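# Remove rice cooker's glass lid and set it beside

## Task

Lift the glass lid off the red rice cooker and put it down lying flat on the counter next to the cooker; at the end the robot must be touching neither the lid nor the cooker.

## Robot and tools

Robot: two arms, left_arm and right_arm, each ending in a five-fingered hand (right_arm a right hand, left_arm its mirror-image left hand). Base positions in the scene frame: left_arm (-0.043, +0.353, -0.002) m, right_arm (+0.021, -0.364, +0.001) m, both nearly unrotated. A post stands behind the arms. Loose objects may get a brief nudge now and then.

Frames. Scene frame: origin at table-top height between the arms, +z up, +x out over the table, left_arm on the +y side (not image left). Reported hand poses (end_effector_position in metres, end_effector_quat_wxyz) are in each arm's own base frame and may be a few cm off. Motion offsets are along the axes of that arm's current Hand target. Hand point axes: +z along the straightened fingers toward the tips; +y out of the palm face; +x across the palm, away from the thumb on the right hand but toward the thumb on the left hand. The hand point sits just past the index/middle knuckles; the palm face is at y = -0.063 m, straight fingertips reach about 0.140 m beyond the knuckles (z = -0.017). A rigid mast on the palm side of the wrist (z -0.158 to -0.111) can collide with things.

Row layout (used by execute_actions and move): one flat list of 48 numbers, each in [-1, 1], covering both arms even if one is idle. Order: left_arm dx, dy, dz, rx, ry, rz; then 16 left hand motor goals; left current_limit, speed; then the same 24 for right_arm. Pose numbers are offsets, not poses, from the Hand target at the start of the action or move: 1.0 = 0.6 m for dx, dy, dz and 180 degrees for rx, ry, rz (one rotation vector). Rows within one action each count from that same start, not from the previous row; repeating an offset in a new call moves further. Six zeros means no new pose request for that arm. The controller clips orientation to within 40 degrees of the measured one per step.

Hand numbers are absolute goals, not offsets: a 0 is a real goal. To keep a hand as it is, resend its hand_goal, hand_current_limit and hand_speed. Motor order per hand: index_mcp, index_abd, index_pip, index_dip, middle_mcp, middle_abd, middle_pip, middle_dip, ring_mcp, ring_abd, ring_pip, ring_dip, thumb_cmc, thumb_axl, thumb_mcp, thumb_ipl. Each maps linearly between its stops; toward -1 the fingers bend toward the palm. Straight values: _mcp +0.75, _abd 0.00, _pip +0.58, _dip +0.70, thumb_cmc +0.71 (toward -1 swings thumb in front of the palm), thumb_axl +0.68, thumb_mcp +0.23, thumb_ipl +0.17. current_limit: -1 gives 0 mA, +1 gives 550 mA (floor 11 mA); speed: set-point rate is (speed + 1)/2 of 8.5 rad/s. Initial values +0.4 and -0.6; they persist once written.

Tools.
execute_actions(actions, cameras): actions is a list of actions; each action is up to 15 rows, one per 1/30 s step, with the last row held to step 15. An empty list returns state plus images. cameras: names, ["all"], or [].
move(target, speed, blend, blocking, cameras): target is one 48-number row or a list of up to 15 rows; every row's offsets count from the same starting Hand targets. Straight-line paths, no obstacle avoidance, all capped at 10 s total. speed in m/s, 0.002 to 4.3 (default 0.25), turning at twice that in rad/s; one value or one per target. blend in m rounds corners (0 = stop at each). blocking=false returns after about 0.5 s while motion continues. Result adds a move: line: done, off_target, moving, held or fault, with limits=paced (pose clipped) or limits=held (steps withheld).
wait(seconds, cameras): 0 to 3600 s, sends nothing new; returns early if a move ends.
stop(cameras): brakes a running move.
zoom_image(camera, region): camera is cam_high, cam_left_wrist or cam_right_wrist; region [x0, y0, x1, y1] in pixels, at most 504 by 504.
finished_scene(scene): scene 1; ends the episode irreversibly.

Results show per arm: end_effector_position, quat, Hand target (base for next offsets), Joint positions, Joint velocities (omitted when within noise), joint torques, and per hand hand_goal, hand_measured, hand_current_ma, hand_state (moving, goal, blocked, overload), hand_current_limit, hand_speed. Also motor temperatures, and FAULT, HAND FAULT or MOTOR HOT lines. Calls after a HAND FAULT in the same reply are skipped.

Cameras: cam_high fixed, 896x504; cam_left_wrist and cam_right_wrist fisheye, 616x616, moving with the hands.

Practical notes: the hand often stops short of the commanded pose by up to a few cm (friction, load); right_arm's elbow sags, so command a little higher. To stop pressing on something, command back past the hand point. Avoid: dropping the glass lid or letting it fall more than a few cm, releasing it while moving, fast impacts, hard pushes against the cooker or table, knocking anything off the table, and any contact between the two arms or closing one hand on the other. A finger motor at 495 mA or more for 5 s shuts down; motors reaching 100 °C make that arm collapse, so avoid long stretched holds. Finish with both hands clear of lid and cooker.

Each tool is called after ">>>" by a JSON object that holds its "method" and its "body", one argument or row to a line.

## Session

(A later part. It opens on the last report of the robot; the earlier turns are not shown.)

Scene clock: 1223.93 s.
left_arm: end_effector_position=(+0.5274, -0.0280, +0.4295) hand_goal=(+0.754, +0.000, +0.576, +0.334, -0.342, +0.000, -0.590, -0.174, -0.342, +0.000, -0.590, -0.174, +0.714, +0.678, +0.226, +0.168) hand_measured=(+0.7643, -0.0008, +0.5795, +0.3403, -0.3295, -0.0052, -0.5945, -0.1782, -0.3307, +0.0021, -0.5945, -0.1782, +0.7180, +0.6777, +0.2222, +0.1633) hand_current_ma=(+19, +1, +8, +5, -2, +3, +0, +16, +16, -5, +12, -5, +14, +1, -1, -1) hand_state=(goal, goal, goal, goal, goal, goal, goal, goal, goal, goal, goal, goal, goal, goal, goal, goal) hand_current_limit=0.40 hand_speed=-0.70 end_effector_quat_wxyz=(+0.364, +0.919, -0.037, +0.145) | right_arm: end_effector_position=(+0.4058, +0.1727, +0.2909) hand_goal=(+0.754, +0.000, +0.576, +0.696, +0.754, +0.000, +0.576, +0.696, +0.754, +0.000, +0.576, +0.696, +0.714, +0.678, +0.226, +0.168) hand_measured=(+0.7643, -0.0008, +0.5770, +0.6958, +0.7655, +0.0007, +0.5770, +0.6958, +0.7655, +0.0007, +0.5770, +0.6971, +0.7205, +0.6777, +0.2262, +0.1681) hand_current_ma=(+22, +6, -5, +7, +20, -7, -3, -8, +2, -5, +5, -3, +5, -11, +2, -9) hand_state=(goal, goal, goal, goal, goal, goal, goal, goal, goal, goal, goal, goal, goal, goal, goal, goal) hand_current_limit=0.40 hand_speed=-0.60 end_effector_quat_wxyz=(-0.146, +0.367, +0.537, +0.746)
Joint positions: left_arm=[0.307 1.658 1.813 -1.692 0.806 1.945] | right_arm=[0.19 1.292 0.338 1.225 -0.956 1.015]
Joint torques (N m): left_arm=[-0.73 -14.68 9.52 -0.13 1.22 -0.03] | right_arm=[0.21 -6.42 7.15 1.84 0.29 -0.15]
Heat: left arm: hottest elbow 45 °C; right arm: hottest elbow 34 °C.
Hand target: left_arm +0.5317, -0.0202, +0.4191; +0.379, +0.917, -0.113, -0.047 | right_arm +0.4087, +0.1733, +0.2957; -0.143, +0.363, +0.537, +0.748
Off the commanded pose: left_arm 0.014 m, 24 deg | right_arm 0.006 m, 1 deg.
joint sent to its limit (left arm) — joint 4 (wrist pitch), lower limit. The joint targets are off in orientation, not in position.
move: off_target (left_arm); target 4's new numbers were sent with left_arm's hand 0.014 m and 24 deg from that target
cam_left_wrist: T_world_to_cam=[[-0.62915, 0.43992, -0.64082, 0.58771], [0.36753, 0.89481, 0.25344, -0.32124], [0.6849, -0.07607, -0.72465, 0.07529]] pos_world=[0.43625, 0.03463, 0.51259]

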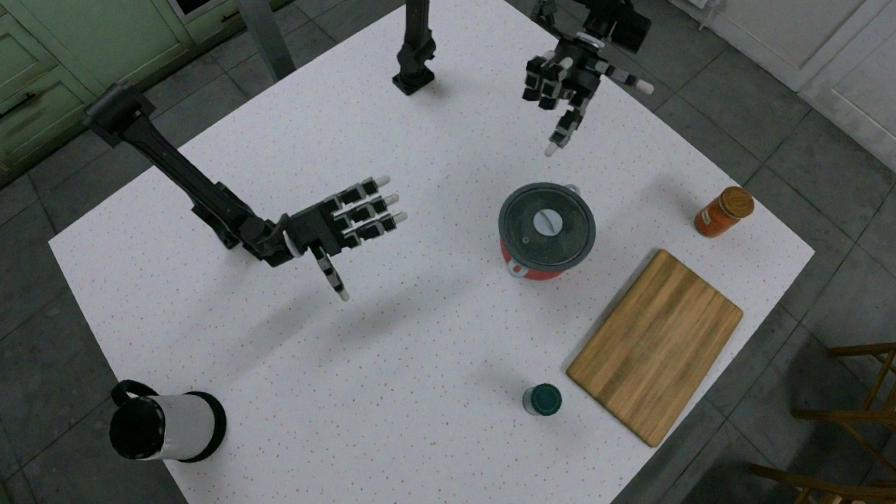

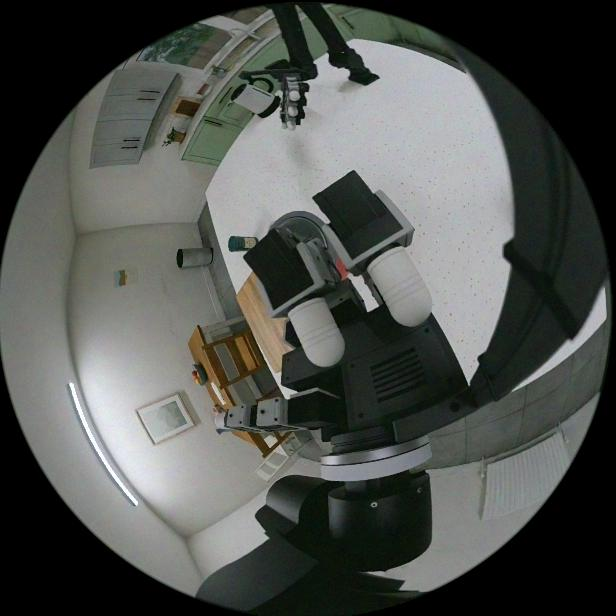

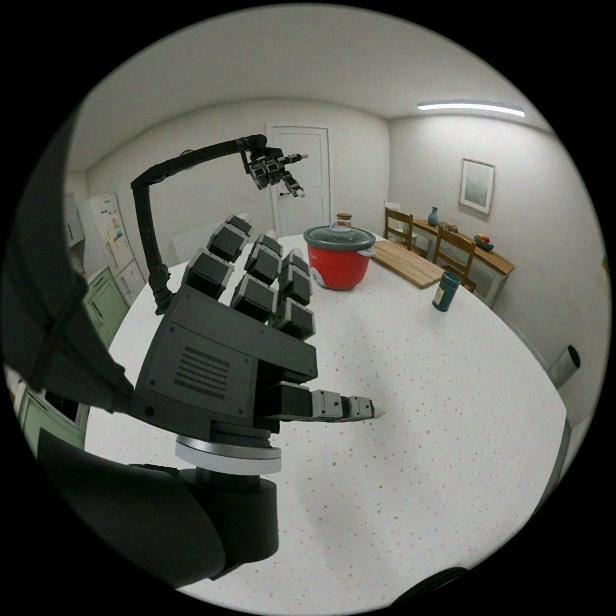

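>>> {"method": "move", "body": {
  "target": [
    [0.1427,0.1082,0.035,0.2444,0.1592,0.0626,-0.342,0,-0.59,-0.174,-0.342,0,-0.59,-0.174,-0.342,0,-0.59,-0.174,0.714,0.678,0.226,0.168,0.4,-0.7,0,0,0,0,0,0,0.754,0,0.576,0.696,0.754,0,0.576,0.696,0.754,0,0.576,0.696,0.714,0.678,0.226,0.168,0.4,-0.6],
    [0.3113,0.1338,0.1075,0.2444,0.1592,0.0626,-0.342,0,-0.59,-0.174,-0.342,0,-0.59,-0.174,0.836,0,0.576,-0.072,0.714,0.678,0.226,0.168,0.4,-0.7,0,0,0,0,0,0,0.754,0,0.576,0.696,0.754,0,0.576,0.696,0.754,0,0.576,0.696,0.714,0.678,0.226,0.168,0.4,-0.6],
    [0.3125,0.0842,0.164,0.2444,0.1592,0.0626,-0.342,0,-0.59,-0.174,-0.342,0,-0.59,-0.174,0.836,0,0.576,-0.072,0.714,0.678,0.226,0.168,0.4,-0.7,0,0,0,0,0,0,0.754,0,0.576,0.696,0.754,0,0.576,0.696,0.754,0,0.576,0.696,0.714,0.678,0.226,0.168,0.4,-0.6]
  ],
  "cameras": ["all"],
  "speed": [0.15,0.12,0.06]
}}

>>> {"method": "zoom_image", "body": {
  "camera": "cam_left_wrist",
  "region": [300, 140, 400, 240]
}}

>>> {"method": "zoom_image", "body": {
  "camera": "cam_right_wrist",
  "region": [315, 185, 365, 235]
}}

>>> {"method": "zoom_image", "body": {
  "camera": "cam_high",
  "region": [520, 180, 600, 260]
}}

Scene clock: 1317.73 s.
left_arm: end_effector_position=(+0.6870, -0.1595, +0.3801) hand_goal=(-0.342, +0.000, -0.590, -0.174, -0.342, +0.000, -0.590, -0.174, +0.836, +0.000, +0.576, -0.072, +0.714, +0.678, +0.226, +0.168) hand_measured=(-0.3247, -0.0023, -0.5868, -0.1795, -0.3283, -0.0052, -0.5881, -0.1795, +0.8343, +0.0007, +0.5795, -0.0674, +0.7180, +0.6767, +0.2212, +0.1633) hand_current_ma=(+24, +0, +1, -6, -3, -10, +1, -2, +9, +9, +3, +8, +23, -10, -1, -14) hand_state=(goal, goal, goal, goal, goal, goal, goal, goal, goal, goal, goal, goal, goal, goal, goal, goal) hand_current_limit=0.40 hand_speed=-0.70 end_effector_quat_wxyz=(+0.029, +0.961, -0.116, +0.248) | right_arm: end_effector_position=(+0.4058, +0.1727, +0.2909) hand_goal=(+0.754, +0.000, +0.576, +0.696, +0.754, +0.000, +0.576, +0.696, +0.754, +0.000, +0.576, +0.696, +0.714, +0.678, +0.226, +0.168) hand_measured=(+0.7655, +0.0007, +0.5770, +0.6958, +0.7655, +0.0007, +0.5770, +0.6958, +0.7643, -0.0008, +0.5770, +0.6958, +0.7205, +0.6777, +0.2262, +0.1681) hand_current_ma=(+16, +1, -7, +8, +19, -4, +0, -7, +4, -6, +10, -1, +6, -9, +1, -13) hand_state=(goal, goal, goal, goal, goal, goal, goal, goal, goal, goal, goal, goal, goal, goal, goal, goal) hand_current_limit=0.40 hand_speed=-0.60 end_effector_quat_wxyz=(-0.146, +0.367, +0.537, +0.746)
Joint positions: left_arm=[-0.086 1.906 2.227 -1.392 0.073 1.706] | right_arm=[0.19 1.292 0.338 1.225 -0.956 1.015]
Joint torques (N m): left_arm=[-2.84 -21.42 10.24 1.88 0.28 -0.37] | right_arm=[0.21 -6.48 7.15 1.84 0.29 -0.15]
Heat: left arm: hottest elbow 44 °C; right arm: hottest elbow 34 °C.
Hand target: left_arm +0.6881, -0.1678, +0.3850; +0.031, +0.959, -0.113, +0.257 | right_arm +0.4087, +0.1733, +0.2957; -0.143, +0.363, +0.537, +0.748
Off the commanded pose: left_arm 0.010 m, 1 deg | right_arm 0.006 m, 1 deg.
move: done
cam_left_wrist: T_world_to_cam=[[-0.51038, 0.77774, -0.36692, 0.58252], [0.19406, 0.51984, 0.83193, -0.4103], [0.83777, 0.3534, -0.41624, -0.23359]] pos_world=[0.57262, -0.15721, 0.45785]

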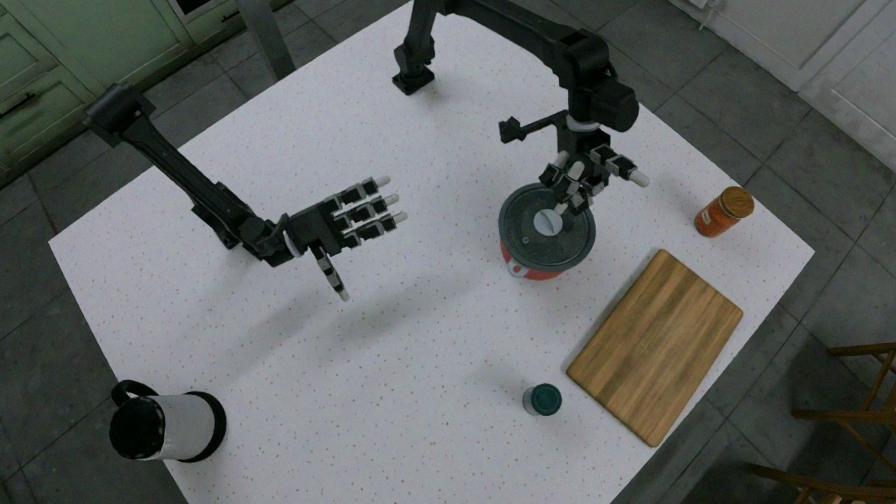

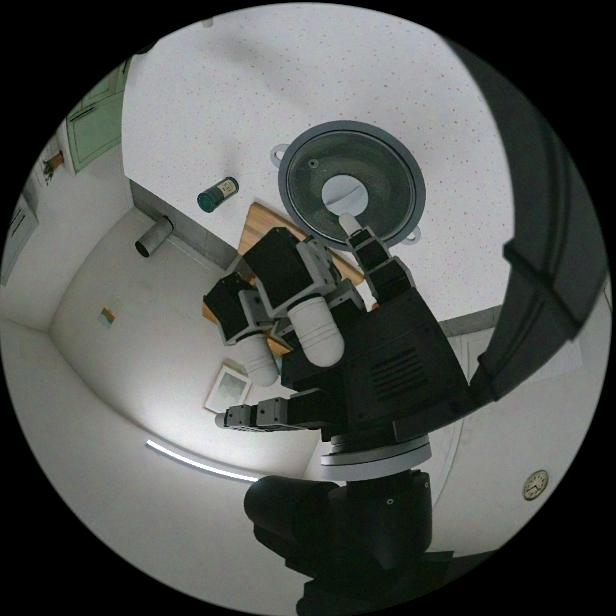

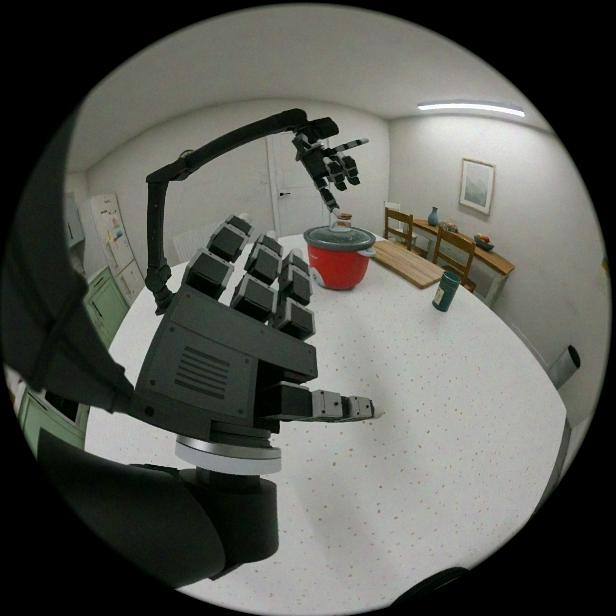

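Scaled by 5.040 from the camera's image (finer frame: 880x880).

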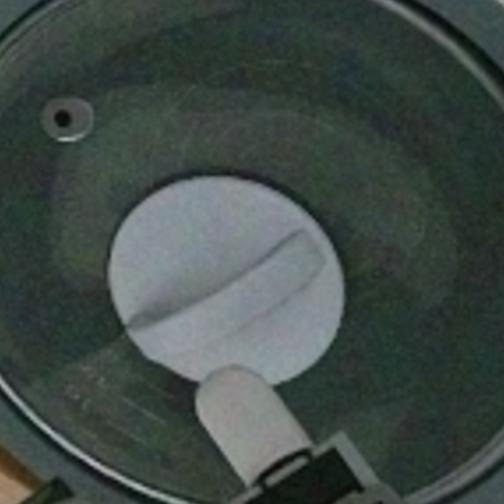

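Scaled by 10.080 from the camera's image (finer frame: 880x880).

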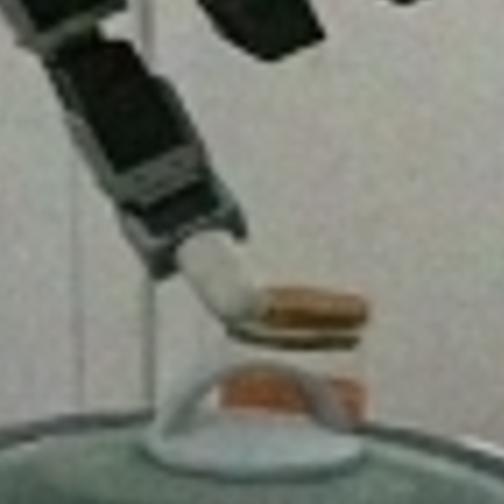

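Scaled by 6.300 from the camera's image (finer frame: 1280x720).

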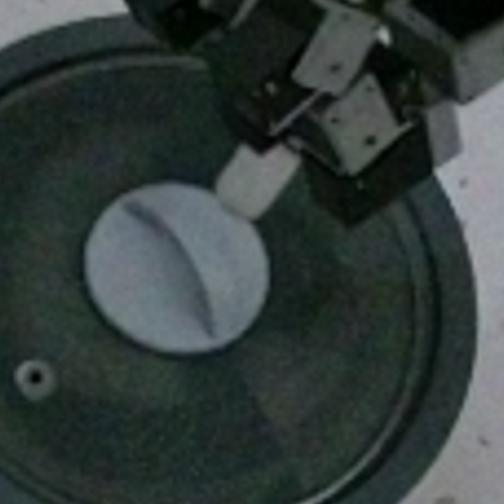

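>>> {"method": "move", "body": {
  "target": [
    [0.0303,0.008,-0.1172,0,0,0,-0.342,0,-0.59,-0.174,-0.342,0,-0.59,-0.174,0.836,0,0.576,-0.072,0.714,0.678,0.226,0.168,0.4,-0.7,0,0,0,0,0,0,0.754,0,0.576,0.696,0.754,0,0.576,0.696,0.754,0,0.576,0.696,0.714,0.678,0.226,0.168,0.4,-0.6],
    [-0.0533,-0.0507,-0.1655,0.043,-0.0443,-0.4955,0.754,-0.167,0.576,0.696,-0.342,0,-0.59,-0.174,0.754,0.167,0.576,0.696,0.714,0.678,0.226,0.168,0.4,-0.7,0,0,0,0,0,0,0.754,0,0.576,0.696,0.754,0,0.576,0.696,0.754,0,0.576,0.696,0.714,0.678,0.226,0.168,0.4,-0.6],
    [0.059,-0.1093,-0.0142,0.043,-0.0443,-0.4955,0.754,-0.167,0.576,0.696,-0.342,0,-0.59,-0.174,0.754,0.167,0.576,0.696,0.714,0.678,0.226,0.168,0.4,-0.7,0,0,0,0,0,0,0.754,0,0.576,0.696,0.754,0,0.576,0.696,0.754,0,0.576,0.696,0.714,0.678,0.226,0.168,0.4,-0.6]
  ],
  "cameras": ["all"],
  "speed": [0.1,0.2,0.1]
}}

>>> {"method": "zoom_image", "body": {
  "camera": "cam_left_wrist",
  "region": [260, 170, 400, 310]
}}

>>> {"method": "zoom_image", "body": {
  "camera": "cam_right_wrist",
  "region": [315, 175, 375, 235]
}}

>>> {"method": "zoom_image", "body": {
  "camera": "cam_high",
  "region": [500, 150, 600, 260]
}}

Scene clock: 1431.90 s.
left_arm: end_effector_position=(+0.7214, -0.1147, +0.4058) hand_goal=(+0.754, -0.166, +0.576, +0.696, -0.342, +0.000, -0.590, -0.174, +0.754, +0.168, +0.576, +0.696, +0.714, +0.678, +0.226, +0.168) hand_measured=(+0.7583, -0.1634, +0.5770, +0.6958, -0.3283, -0.0052, -0.5881, -0.1795, +0.7559, +0.1662, +0.5782, +0.6958, +0.7180, +0.6777, +0.2222, +0.1633) hand_current_ma=(+9, +4, +2, -13, +11, +2, -14, +20, +17, +4, +15, +0, +9, +3, +2, +3) hand_state=(goal, goal, goal, goal, goal, goal, goal, goal, goal, goal, goal, goal, goal, goal, goal, goal) hand_current_limit=0.40 hand_speed=-0.70 end_effector_quat_wxyz=(+0.133, +0.775, +0.609, +0.103) | right_arm: end_effector_position=(+0.4058, +0.1727, +0.2909) hand_goal=(+0.754, +0.000, +0.576, +0.696, +0.754, +0.000, +0.576, +0.696, +0.754, +0.000, +0.576, +0.696, +0.714, +0.678, +0.226, +0.168) hand_measured=(+0.7643, +0.0007, +0.5757, +0.6971, +0.7655, +0.0007, +0.5770, +0.6958, +0.7655, +0.0007, +0.5782, +0.6958, +0.7205, +0.6777, +0.2262, +0.1681) hand_current_ma=(+21, +2, -5, +6, +19, -9, -4, -5, +0, -9, +4, -2, +6, -9, -2, -11) hand_state=(goal, goal, goal, goal, goal, goal, goal, goal, goal, goal, goal, goal, goal, goal, goal, goal) hand_current_limit=0.40 hand_speed=-0.60 end_effector_quat_wxyz=(-0.146, +0.367, +0.537, +0.746)
Joint positions: left_arm=[-0.176 1.919 2.316 -1.631 0.023 0.059] | right_arm=[0.19 1.292 0.338 1.225 -0.956 1.015]
Joint torques (N m): left_arm=[-0.67 -19.19 13.35 0.8 0.21 0.1] | right_arm=[0.21 -6.42 7.15 1.84 0.29 -0.15]
Motor temperatures (°C): left_arm=[25 43 45 29 29 28] | right_arm=[28 26 34 25 26 26]
Heat: left arm: hottest elbow 45 °C; right arm: hottest elbow 34 °C.
Hand target: left_arm +0.7291, -0.1100, +0.4101; +0.136, +0.776, +0.606, +0.107 | right_arm +0.4087, +0.1733, +0.2957; -0.143, +0.363, +0.537, +0.748
Off the commanded pose: left_arm 0.010 m, 1 deg | right_arm 0.006 m, 1 deg.
move: done
cam_left_wrist: T_world_to_cam=[[-0.76669, -0.60926, -0.20246, 0.53375], [-0.62151, 0.62524, 0.47202, 0.28493], [-0.161, 0.48772, -0.85803, 0.6477]] pos_world=[0.69058, -0.16885, 0.52931]

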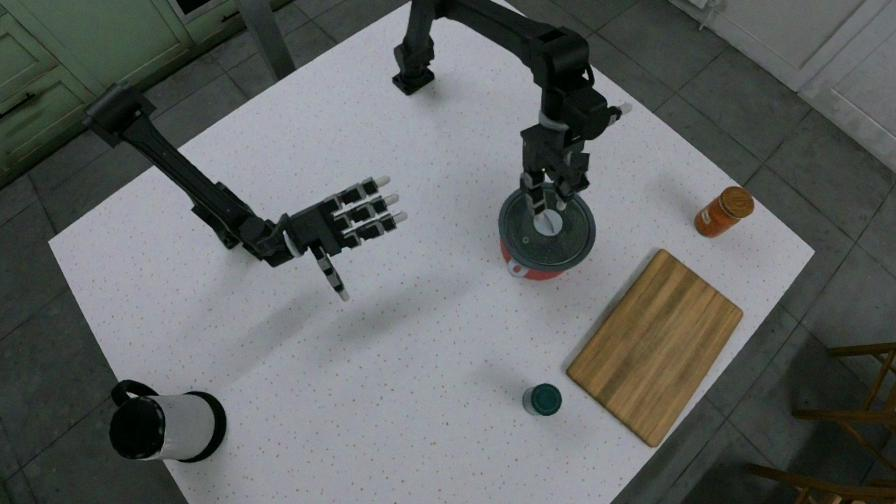

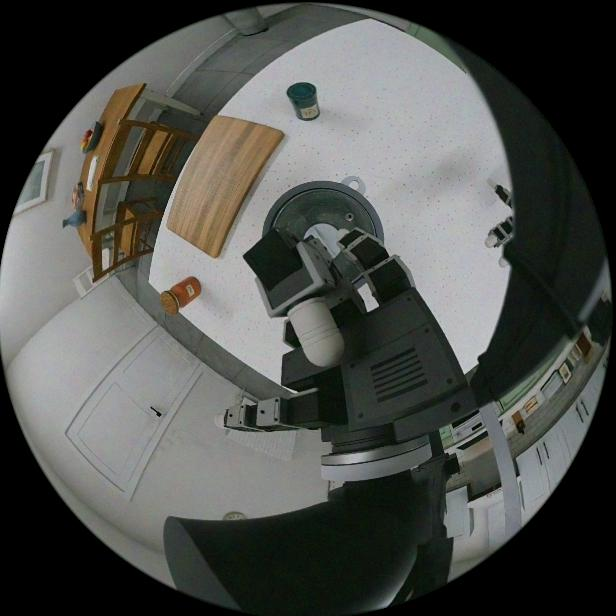

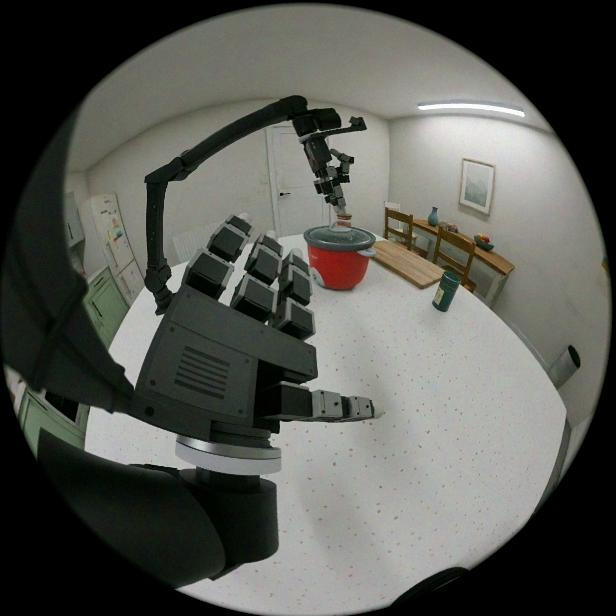

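Scaled by 3.600 from the camera's image (finer frame: 880x880).

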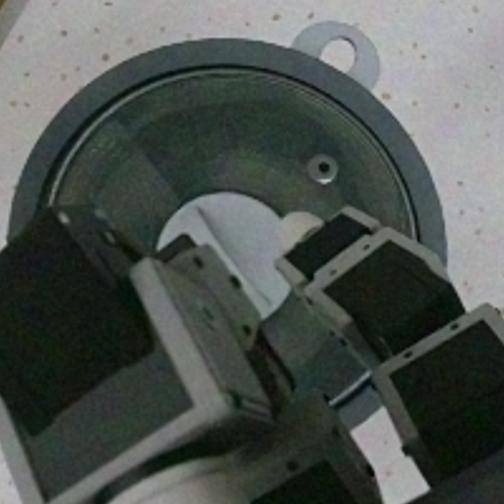

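Scaled by 8.400 from the camera's image (finer frame: 880x880).

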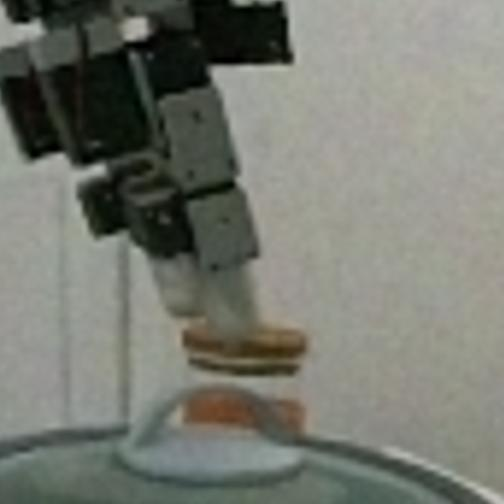

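Scaled by 4.582 from the camera's image (finer frame: 1280x720).

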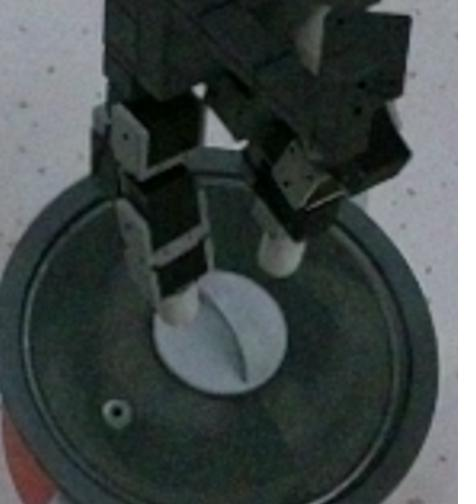

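>>> {"method": "move", "body": {
  "target": [0.01,-0.005,0.0425,0,0,0,0.754,-0.167,0.576,0.696,-0.342,0,-0.59,-0.174,0.754,0.167,0.576,0.696,0.714,0.678,0.226,0.168,0.4,-0.7,0,0,0,0,0,0,0.754,0,0.576,0.696,0.754,0,0.576,0.696,0.754,0,0.576,0.696,0.714,0.678,0.226,0.168,0.4,-0.6],
  "cameras": ["all"],
  "speed": 0.06
}}

>>> {"method": "zoom_image", "body": {
  "camera": "cam_left_wrist",
  "region": [280, 190, 380, 290]
}}

>>> {"method": "zoom_image", "body": {
  "camera": "cam_right_wrist",
  "region": [315, 190, 365, 240]
}}

>>> {"method": "zoom_image", "body": {
  "camera": "cam_high",
  "region": [510, 180, 590, 260]
}}

Scene clock: 1463.80 s.
left_arm: end_effector_position=(+0.7295, -0.1118, +0.3884) hand_goal=(+0.754, -0.166, +0.576, +0.696, -0.342, +0.000, -0.590, -0.174, +0.754, +0.168, +0.576, +0.696, +0.714, +0.678, +0.226, +0.168) hand_measured=(+0.7583, -0.1649, +0.5770, +0.6958, -0.3283, -0.0052, -0.5881, -0.1795, +0.7571, +0.1662, +0.5795, +0.6971, +0.7180, +0.6767, +0.2222, +0.1633) hand_current_ma=(+10, +3, +1, +9, +4, -9, -2, +16, +22, +12, -2, -4, +7, +9, +9, +1) hand_state=(goal, goal, goal, goal, goal, goal, goal, goal, goal, goal, goal, goal, goal, goal, goal, goal) hand_current_limit=0.40 hand_speed=-0.70 end_effector_quat_wxyz=(+0.134, +0.775, +0.608, +0.104) | right_arm: end_effector_position=(+0.4058, +0.1727, +0.2909) hand_goal=(+0.754, +0.000, +0.576, +0.696, +0.754, +0.000, +0.576, +0.696, +0.754, +0.000, +0.576, +0.696, +0.714, +0.678, +0.226, +0.168) hand_measured=(+0.7655, -0.0008, +0.5770, +0.6958, +0.7655, -0.0008, +0.5770, +0.6958, +0.7643, -0.0008, +0.5770, +0.6958, +0.7205, +0.6777, +0.2262, +0.1681) hand_current_ma=(+17, +9, -5, +6, +19, -5, -1, -9, +4, -8, +3, +1, +8, -11, +2, -9) hand_state=(goal, goal, goal, goal, goal, goal, goal, goal, goal, goal, goal, goal, goal, goal, goal, goal) hand_current_limit=0.40 hand_speed=-0.60 end_effector_quat_wxyz=(-0.146, +0.367, +0.537, +0.746)
Joint positions: left_arm=[-0.168 1.919 2.266 -1.578 0.027 0.067] | right_arm=[0.19 1.292 0.338 1.225 -0.956 1.015]
Joint torques (N m): left_arm=[-0.67 -20.25 10.24 1.63 0.2 0.1] | right_arm=[0.15 -6.48 7.15 1.83 0.29 -0.15]
Heat: left arm: hottest elbow 49 °C; right arm: hottest elbow 34 °C.
Hand target: left_arm +0.7363, -0.1056, +0.3851; +0.136, +0.776, +0.606, +0.107 | right_arm +0.4087, +0.1733, +0.2957; -0.143, +0.363, +0.537, +0.748
Off the commanded pose: left_arm 0.010 m, 1 deg | right_arm 0.006 m, 1 deg.
move: done
cam_left_wrist: T_world_to_cam=[[-0.76709, -0.60833, -0.20373, 0.5391], [-0.62171, 0.62654, 0.47003, 0.29736], [-0.15829, 0.48721, -0.85882, 0.63093]] pos_world=[0.69828, -0.16575, 0.51191]

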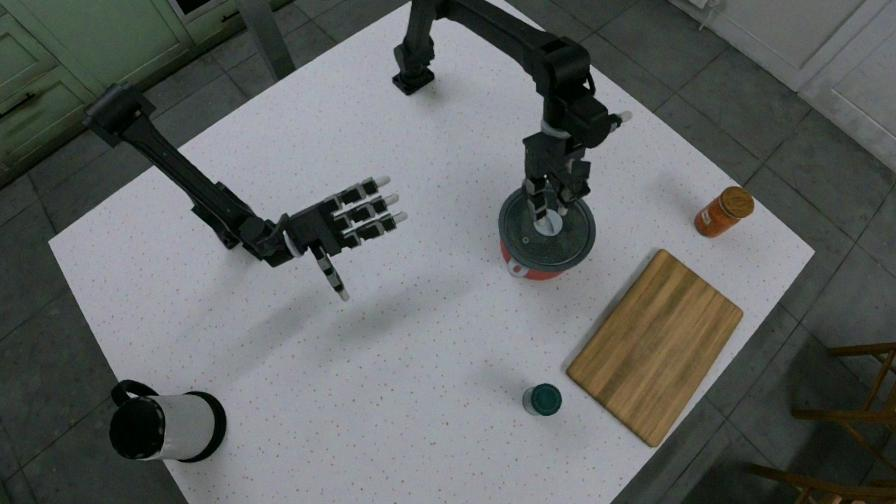

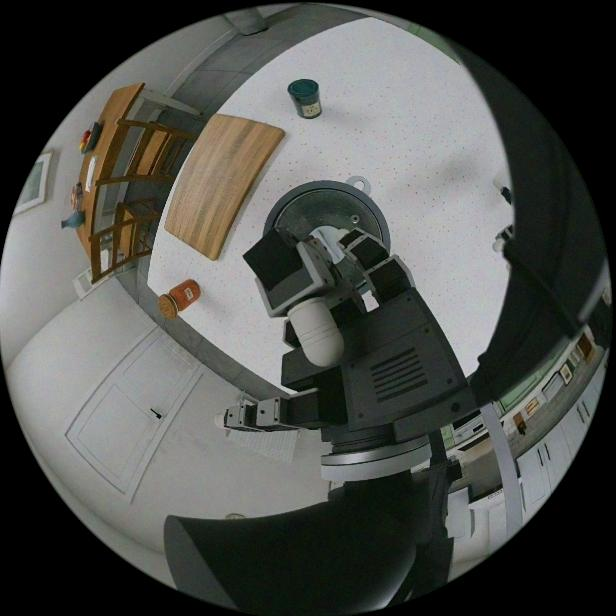

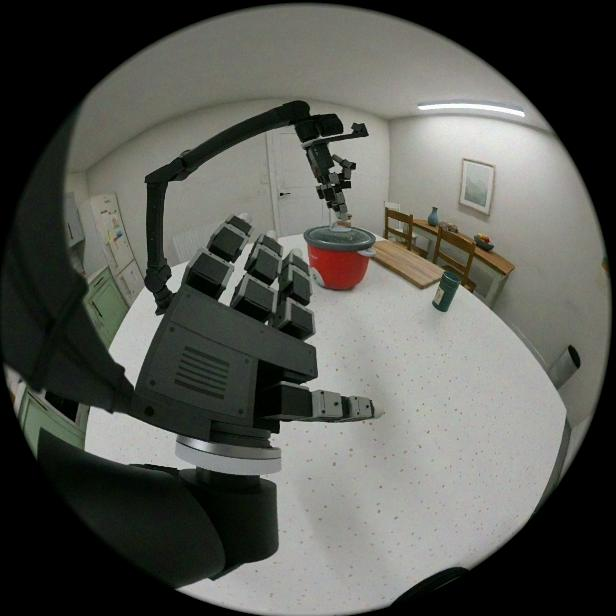

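Scaled by 5.040 from the camera's image (finer frame: 880x880).

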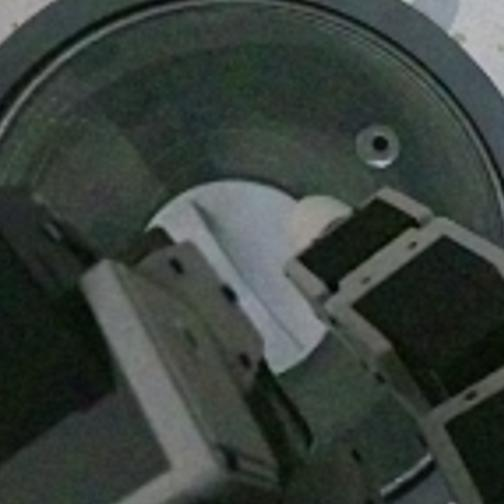

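Scaled by 10.080 from the camera's image (finer frame: 880x880).

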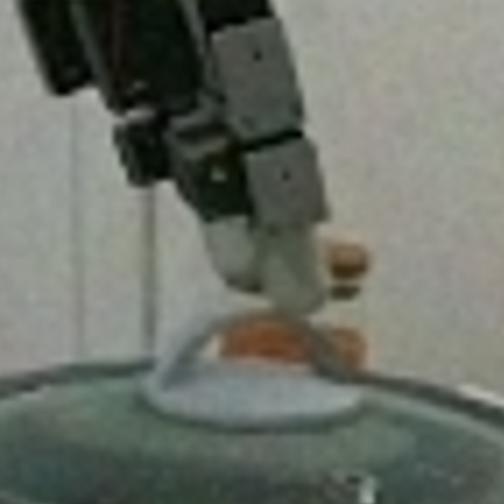

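Scaled by 6.300 from the camera's image (finer frame: 1280x720).

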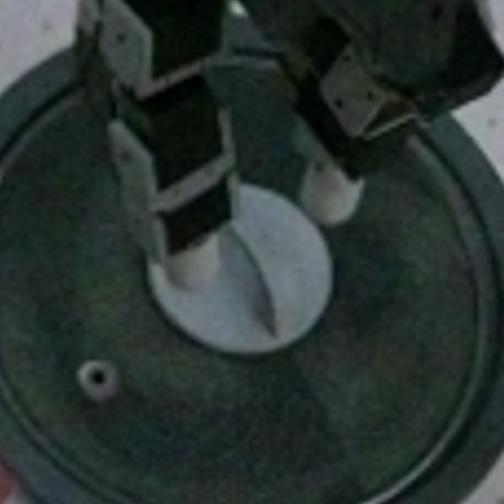

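>>> {"method": "move", "body": {
  "target": [0.0047,-0.0142,0.034,0,0,0,0.754,-0.167,0.576,0.696,-0.342,0,-0.59,-0.174,0.754,0.167,0.576,0.696,0.714,0.678,0.226,0.168,0.4,-0.7,0,0,0,0,0,0,0.754,0,0.576,0.696,0.754,0,0.576,0.696,0.754,0,0.576,0.696,0.714,0.678,0.226,0.168,0.4,-0.6],
  "cameras": ["all"],
  "speed": 0.05
}}

>>> {"method": "zoom_image", "body": {
  "camera": "cam_left_wrist",
  "region": [280, 190, 380, 290]
}}

>>> {"method": "zoom_image", "body": {
  "camera": "cam_right_wrist",
  "region": [315, 195, 365, 245]
}}

>>> {"method": "zoom_image", "body": {
  "camera": "cam_high",
  "region": [510, 180, 590, 260]
}}

Scene clock: 1487.40 s.
left_arm: end_effector_position=(+0.7318, -0.1082, +0.3628) hand_goal=(+0.754, -0.166, +0.576, +0.696, -0.342, +0.000, -0.590, -0.174, +0.754, +0.168, +0.576, +0.696, +0.714, +0.678, +0.226, +0.168) hand_measured=(+0.7583, -0.1707, +0.5782, +0.7009, -0.3295, +0.0007, -0.5881, -0.1782, +0.7559, +0.1662, +0.5782, +0.6996, +0.7167, +0.6767, +0.2212, +0.1633) hand_current_ma=(+7, -9, -8, +15, -2, -3, -7, +19, +12, -7, +17, +11, +3, +6, +10, +12) hand_state=(goal, goal, goal, goal, goal, goal, goal, goal, goal, goal, goal, goal, goal, goal, goal, goal) hand_current_limit=0.40 hand_speed=-0.70 end_effector_quat_wxyz=(+0.132, +0.775, +0.609, +0.103) | right_arm: end_effector_position=(+0.4058, +0.1727, +0.2909) hand_goal=(+0.754, +0.000, +0.576, +0.696, +0.754, +0.000, +0.576, +0.696, +0.754, +0.000, +0.576, +0.696, +0.714, +0.678, +0.226, +0.168) hand_measured=(+0.7643, +0.0007, +0.5770, +0.6958, +0.7643, +0.0007, +0.5770, +0.6958, +0.7655, -0.0008, +0.5770, +0.6958, +0.7205, +0.6767, +0.2262, +0.1672) hand_current_ma=(+19, +5, -6, +9, +19, -5, -4, -6, +3, -6, +3, -5, +3, -10, -3, -11) hand_state=(goal, goal, goal, goal, goal, goal, goal, goal, goal, goal, goal, goal, goal, goal, goal, goal) hand_current_limit=0.40 hand_speed=-0.60 end_effector_quat_wxyz=(-0.146, +0.367, +0.537, +0.746)
Joint positions: left_arm=[-0.162 1.899 2.168 -1.504 0.028 0.072] | right_arm=[0.19 1.292 0.338 1.225 -0.956 1.015]
Joint torques (N m): left_arm=[-0.85 -20.66 10.07 1.62 0.21 0.08] | right_arm=[0.21 -6.42 7.15 1.84 0.29 -0.15]
Heat: left arm: hottest elbow 48 °C; right arm: hottest elbow 34 °C.
Hand target: left_arm +0.7358, -0.1027, +0.3631; +0.136, +0.776, +0.606, +0.107 | right_arm +0.4087, +0.1733, +0.2957; -0.143, +0.363, +0.537, +0.748
Off the commanded pose: left_arm 0.007 m, 1 deg | right_arm 0.006 m, 1 deg.
move: done
cam_left_wrist: T_world_to_cam=[[-0.76709, -0.60919, -0.20115, 0.53679], [-0.62057, 0.62508, 0.47346, 0.30636], [-0.16269, 0.48802, -0.85754, 0.61034]] pos_world=[0.70118, -0.16235, 0.48631]

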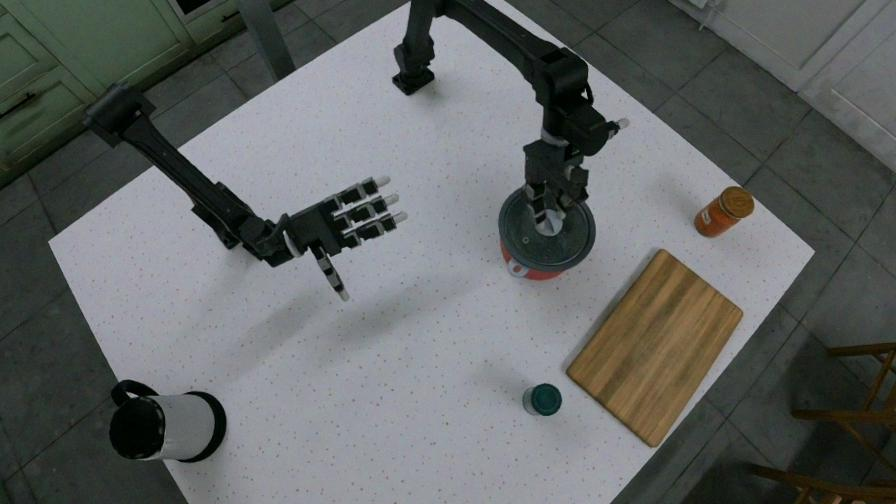

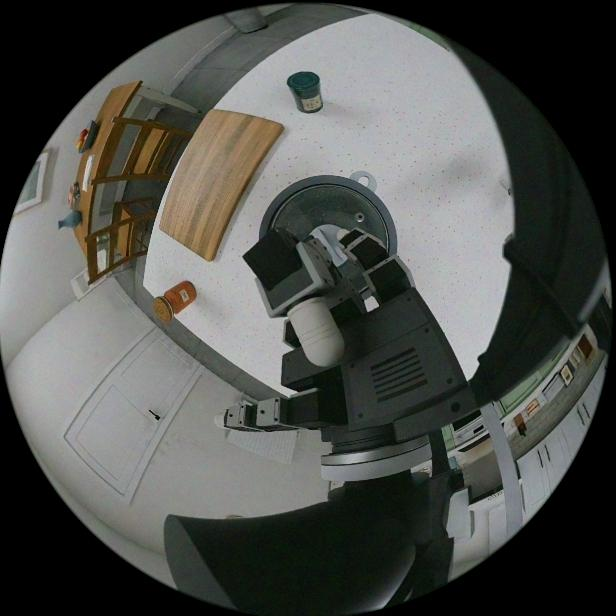

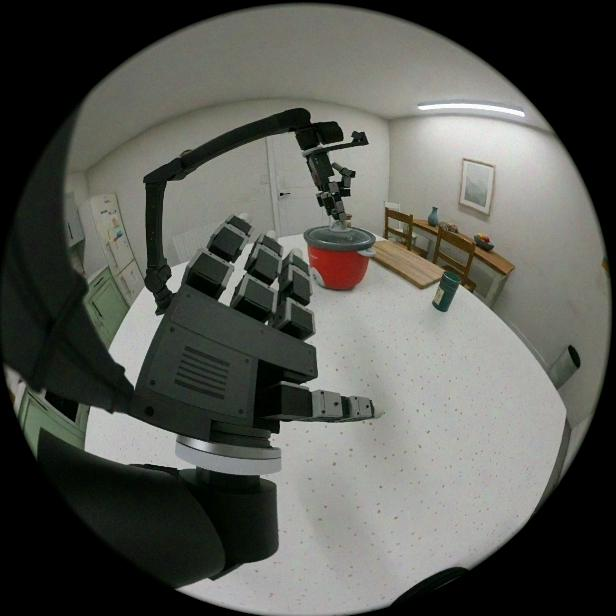

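Scaled by 5.040 from the camera's image (finer frame: 880x880).

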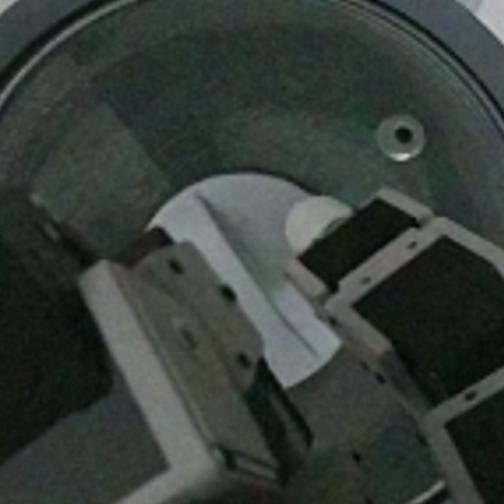

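Scaled by 10.080 from the camera's image (finer frame: 880x880).

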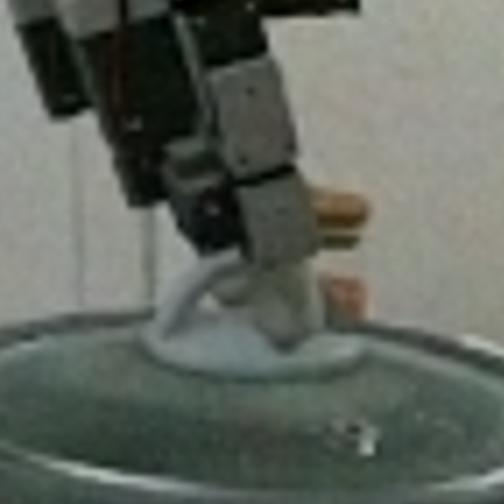

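Scaled by 6.300 from the camera's image (finer frame: 1280x720).

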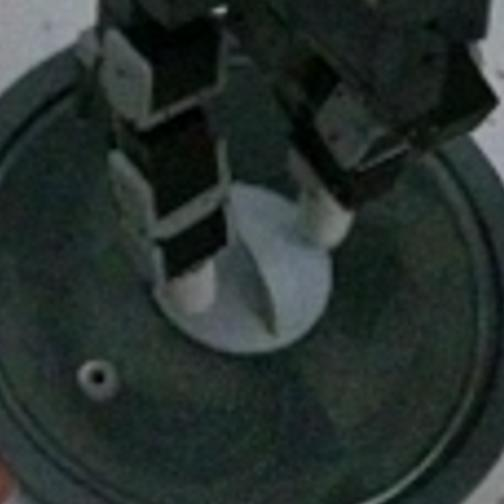

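>>> {"method": "execute_actions", "body": {
  "actions": [
    [[0,0,0,0,0,0,0.754,-0.3,0.576,0.696,-0.342,0,-0.59,-0.174,0.754,0.3,0.576,0.696,0.714,0.678,0.226,0.168,0.5,-0.92,0,0,0,0,0,0,0.754,0,0.576,0.696,0.754,0,0.576,0.696,0.754,0,0.576,0.696,0.714,0.678,0.226,0.168,0.4,-0.6]]
  ],
  "cameras": ["all"]
}}

>>> {"method": "zoom_image", "body": {
  "camera": "cam_high",
  "region": [510, 180, 590, 260]
}}

>>> {"method": "zoom_image", "body": {
  "camera": "cam_left_wrist",
  "region": [280, 190, 380, 290]
}}

>>> {"method": "zoom_image", "body": {
  "camera": "cam_right_wrist",
  "region": [305, 185, 375, 255]
}}

Scene clock: 1541.97 s.
left_arm: end_effector_position=(+0.7318, -0.1082, +0.3628) hand_goal=(+0.754, -0.300, +0.576, +0.696, -0.342, +0.000, -0.590, -0.174, +0.754, +0.300, +0.576, +0.696, +0.714, +0.678, +0.226, +0.168) hand_measured=(+0.7583, -0.2894, +0.5782, +0.7009, -0.3283, +0.0007, -0.5881, -0.1782, +0.7559, +0.2922, +0.5795, +0.6996, +0.7167, +0.6777, +0.2212, +0.1633) hand_current_ma=(+19, +0, -4, -2, +4, +24, -1, -8, +8, -3, +4, +9, +2, -2, +6, +8) hand_state=(goal, goal, goal, goal, goal, goal, goal, goal, goal, goal, goal, goal, goal, goal, goal, goal) hand_current_limit=0.50 hand_speed=-0.92 end_effector_quat_wxyz=(+0.133, +0.775, +0.609, +0.102) | right_arm: end_effector_position=(+0.4058, +0.1727, +0.2909) hand_goal=(+0.754, +0.000, +0.576, +0.696, +0.754, +0.000, +0.576, +0.696, +0.754, +0.000, +0.576, +0.696, +0.714, +0.678, +0.226, +0.168) hand_measured=(+0.7643, +0.0007, +0.5770, +0.6958, +0.7655, -0.0008, +0.5770, +0.6958, +0.7643, +0.0007, +0.5770, +0.6958, +0.7205, +0.6777, +0.2262, +0.1681) hand_current_ma=(+22, +5, -2, +7, +22, -8, -1, -5, +5, -10, +9, -3, +7, -9, -1, -6) hand_state=(goal, goal, goal, goal, goal, goal, goal, goal, goal, goal, goal, goal, goal, goal, goal, goal) hand_current_limit=0.40 hand_speed=-0.60 end_effector_quat_wxyz=(-0.146, +0.367, +0.537, +0.746)
Joint positions: left_arm=[-0.162 1.899 2.168 -1.504 0.028 0.072] | right_arm=[0.19 1.292 0.338 1.225 -0.956 1.015]
Joint torques (N m): left_arm=[-0.85 -20.78 10.09 1.63 0.21 0.09] | right_arm=[0.15 -6.48 7.15 1.84 0.29 -0.15]
Heat: left arm: hottest elbow 43 °C; right arm: hottest elbow 34 °C.
Hand target: left_arm +0.7358, -0.1027, +0.3631; +0.136, +0.776, +0.606, +0.107 | right_arm +0.4087, +0.1733, +0.2957; -0.143, +0.363, +0.537, +0.748
Off the commanded pose: left_arm 0.007 m, 1 deg | right_arm 0.006 m, 1 deg.
Step readings (end_effector_position of left_arm | right_arm):
0: (+0.7318, -0.1082, +0.3628) | (+0.4058, +0.1727, +0.2909)
1: (+0.7318, -0.1082, +0.3628) | (+0.4058, +0.1727, +0.2909)
2: (+0.7318, -0.1082, +0.3628) | (+0.4058, +0.1727, +0.2909)
4: (+0.7318, -0.1082, +0.3628) | (+0.4058, +0.1727, +0.2909)
8: (+0.7318, -0.1082, +0.3628) | (+0.4058, +0.1727, +0.2909)
15: (+0.7318, -0.1082, +0.3628) | (+0.4058, +0.1727, +0.2909)
cam_left_wrist: T_world_to_cam=[[-0.76719, -0.60915, -0.20087, 0.53673], [-0.62044, 0.62533, 0.4733, 0.30639], [-0.1627, 0.48774, -0.85769, 0.61037]] pos_world=[0.70118, -0.16235, 0.48631]

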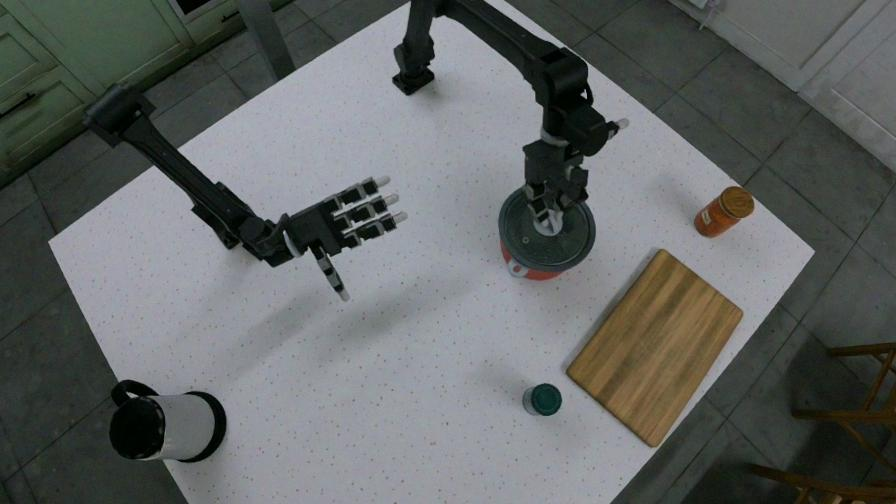

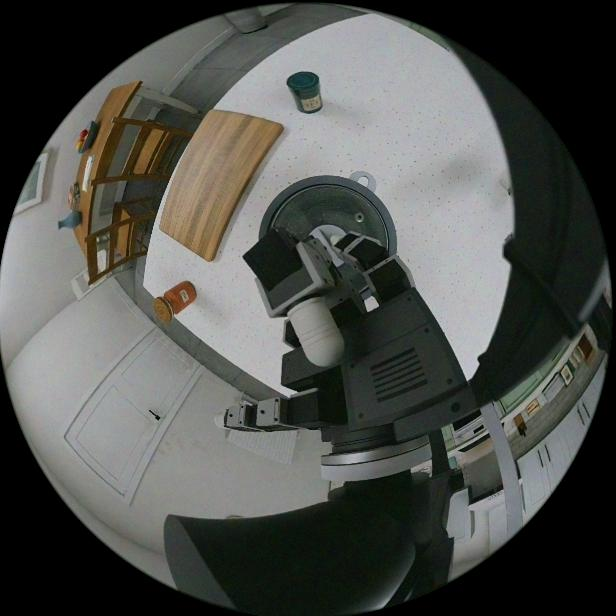

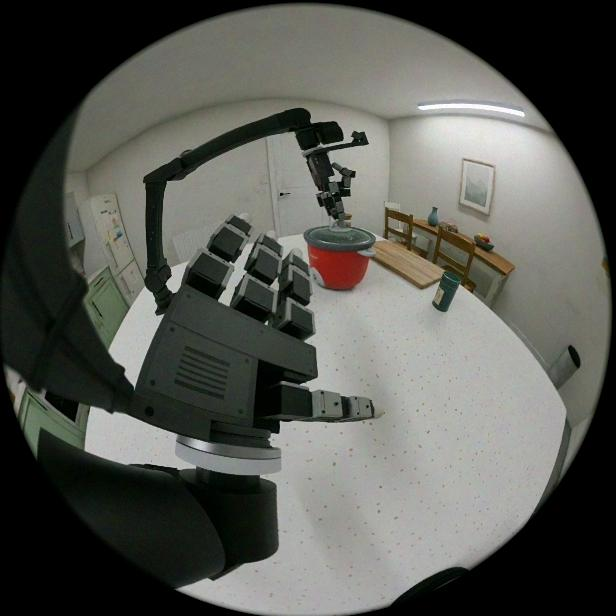

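Scaled by 6.300 from the camera's image (finer frame: 1280x720).

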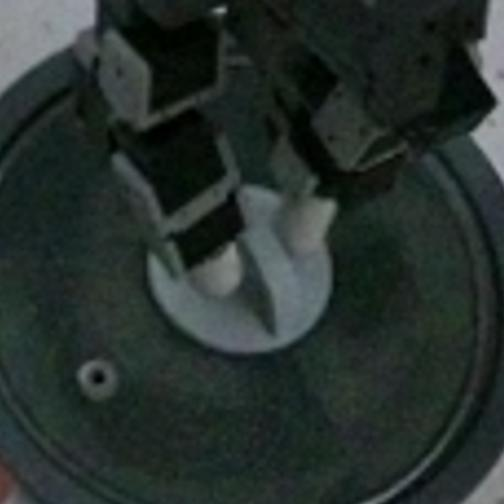

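Scaled by 5.040 from the camera's image (finer frame: 880x880).

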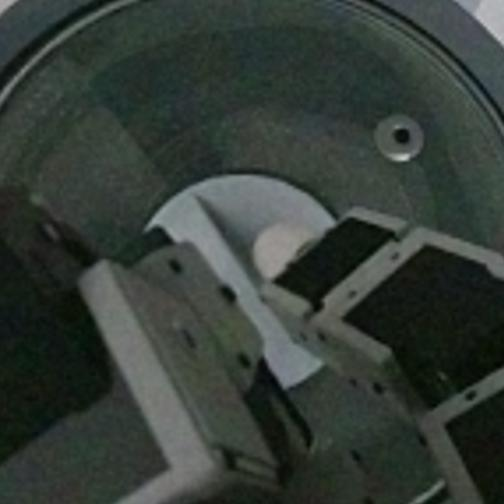

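Scaled by 7.200 from the camera's image (finer frame: 880x880).

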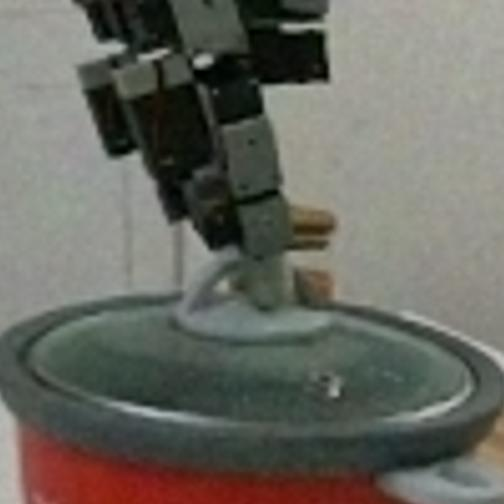

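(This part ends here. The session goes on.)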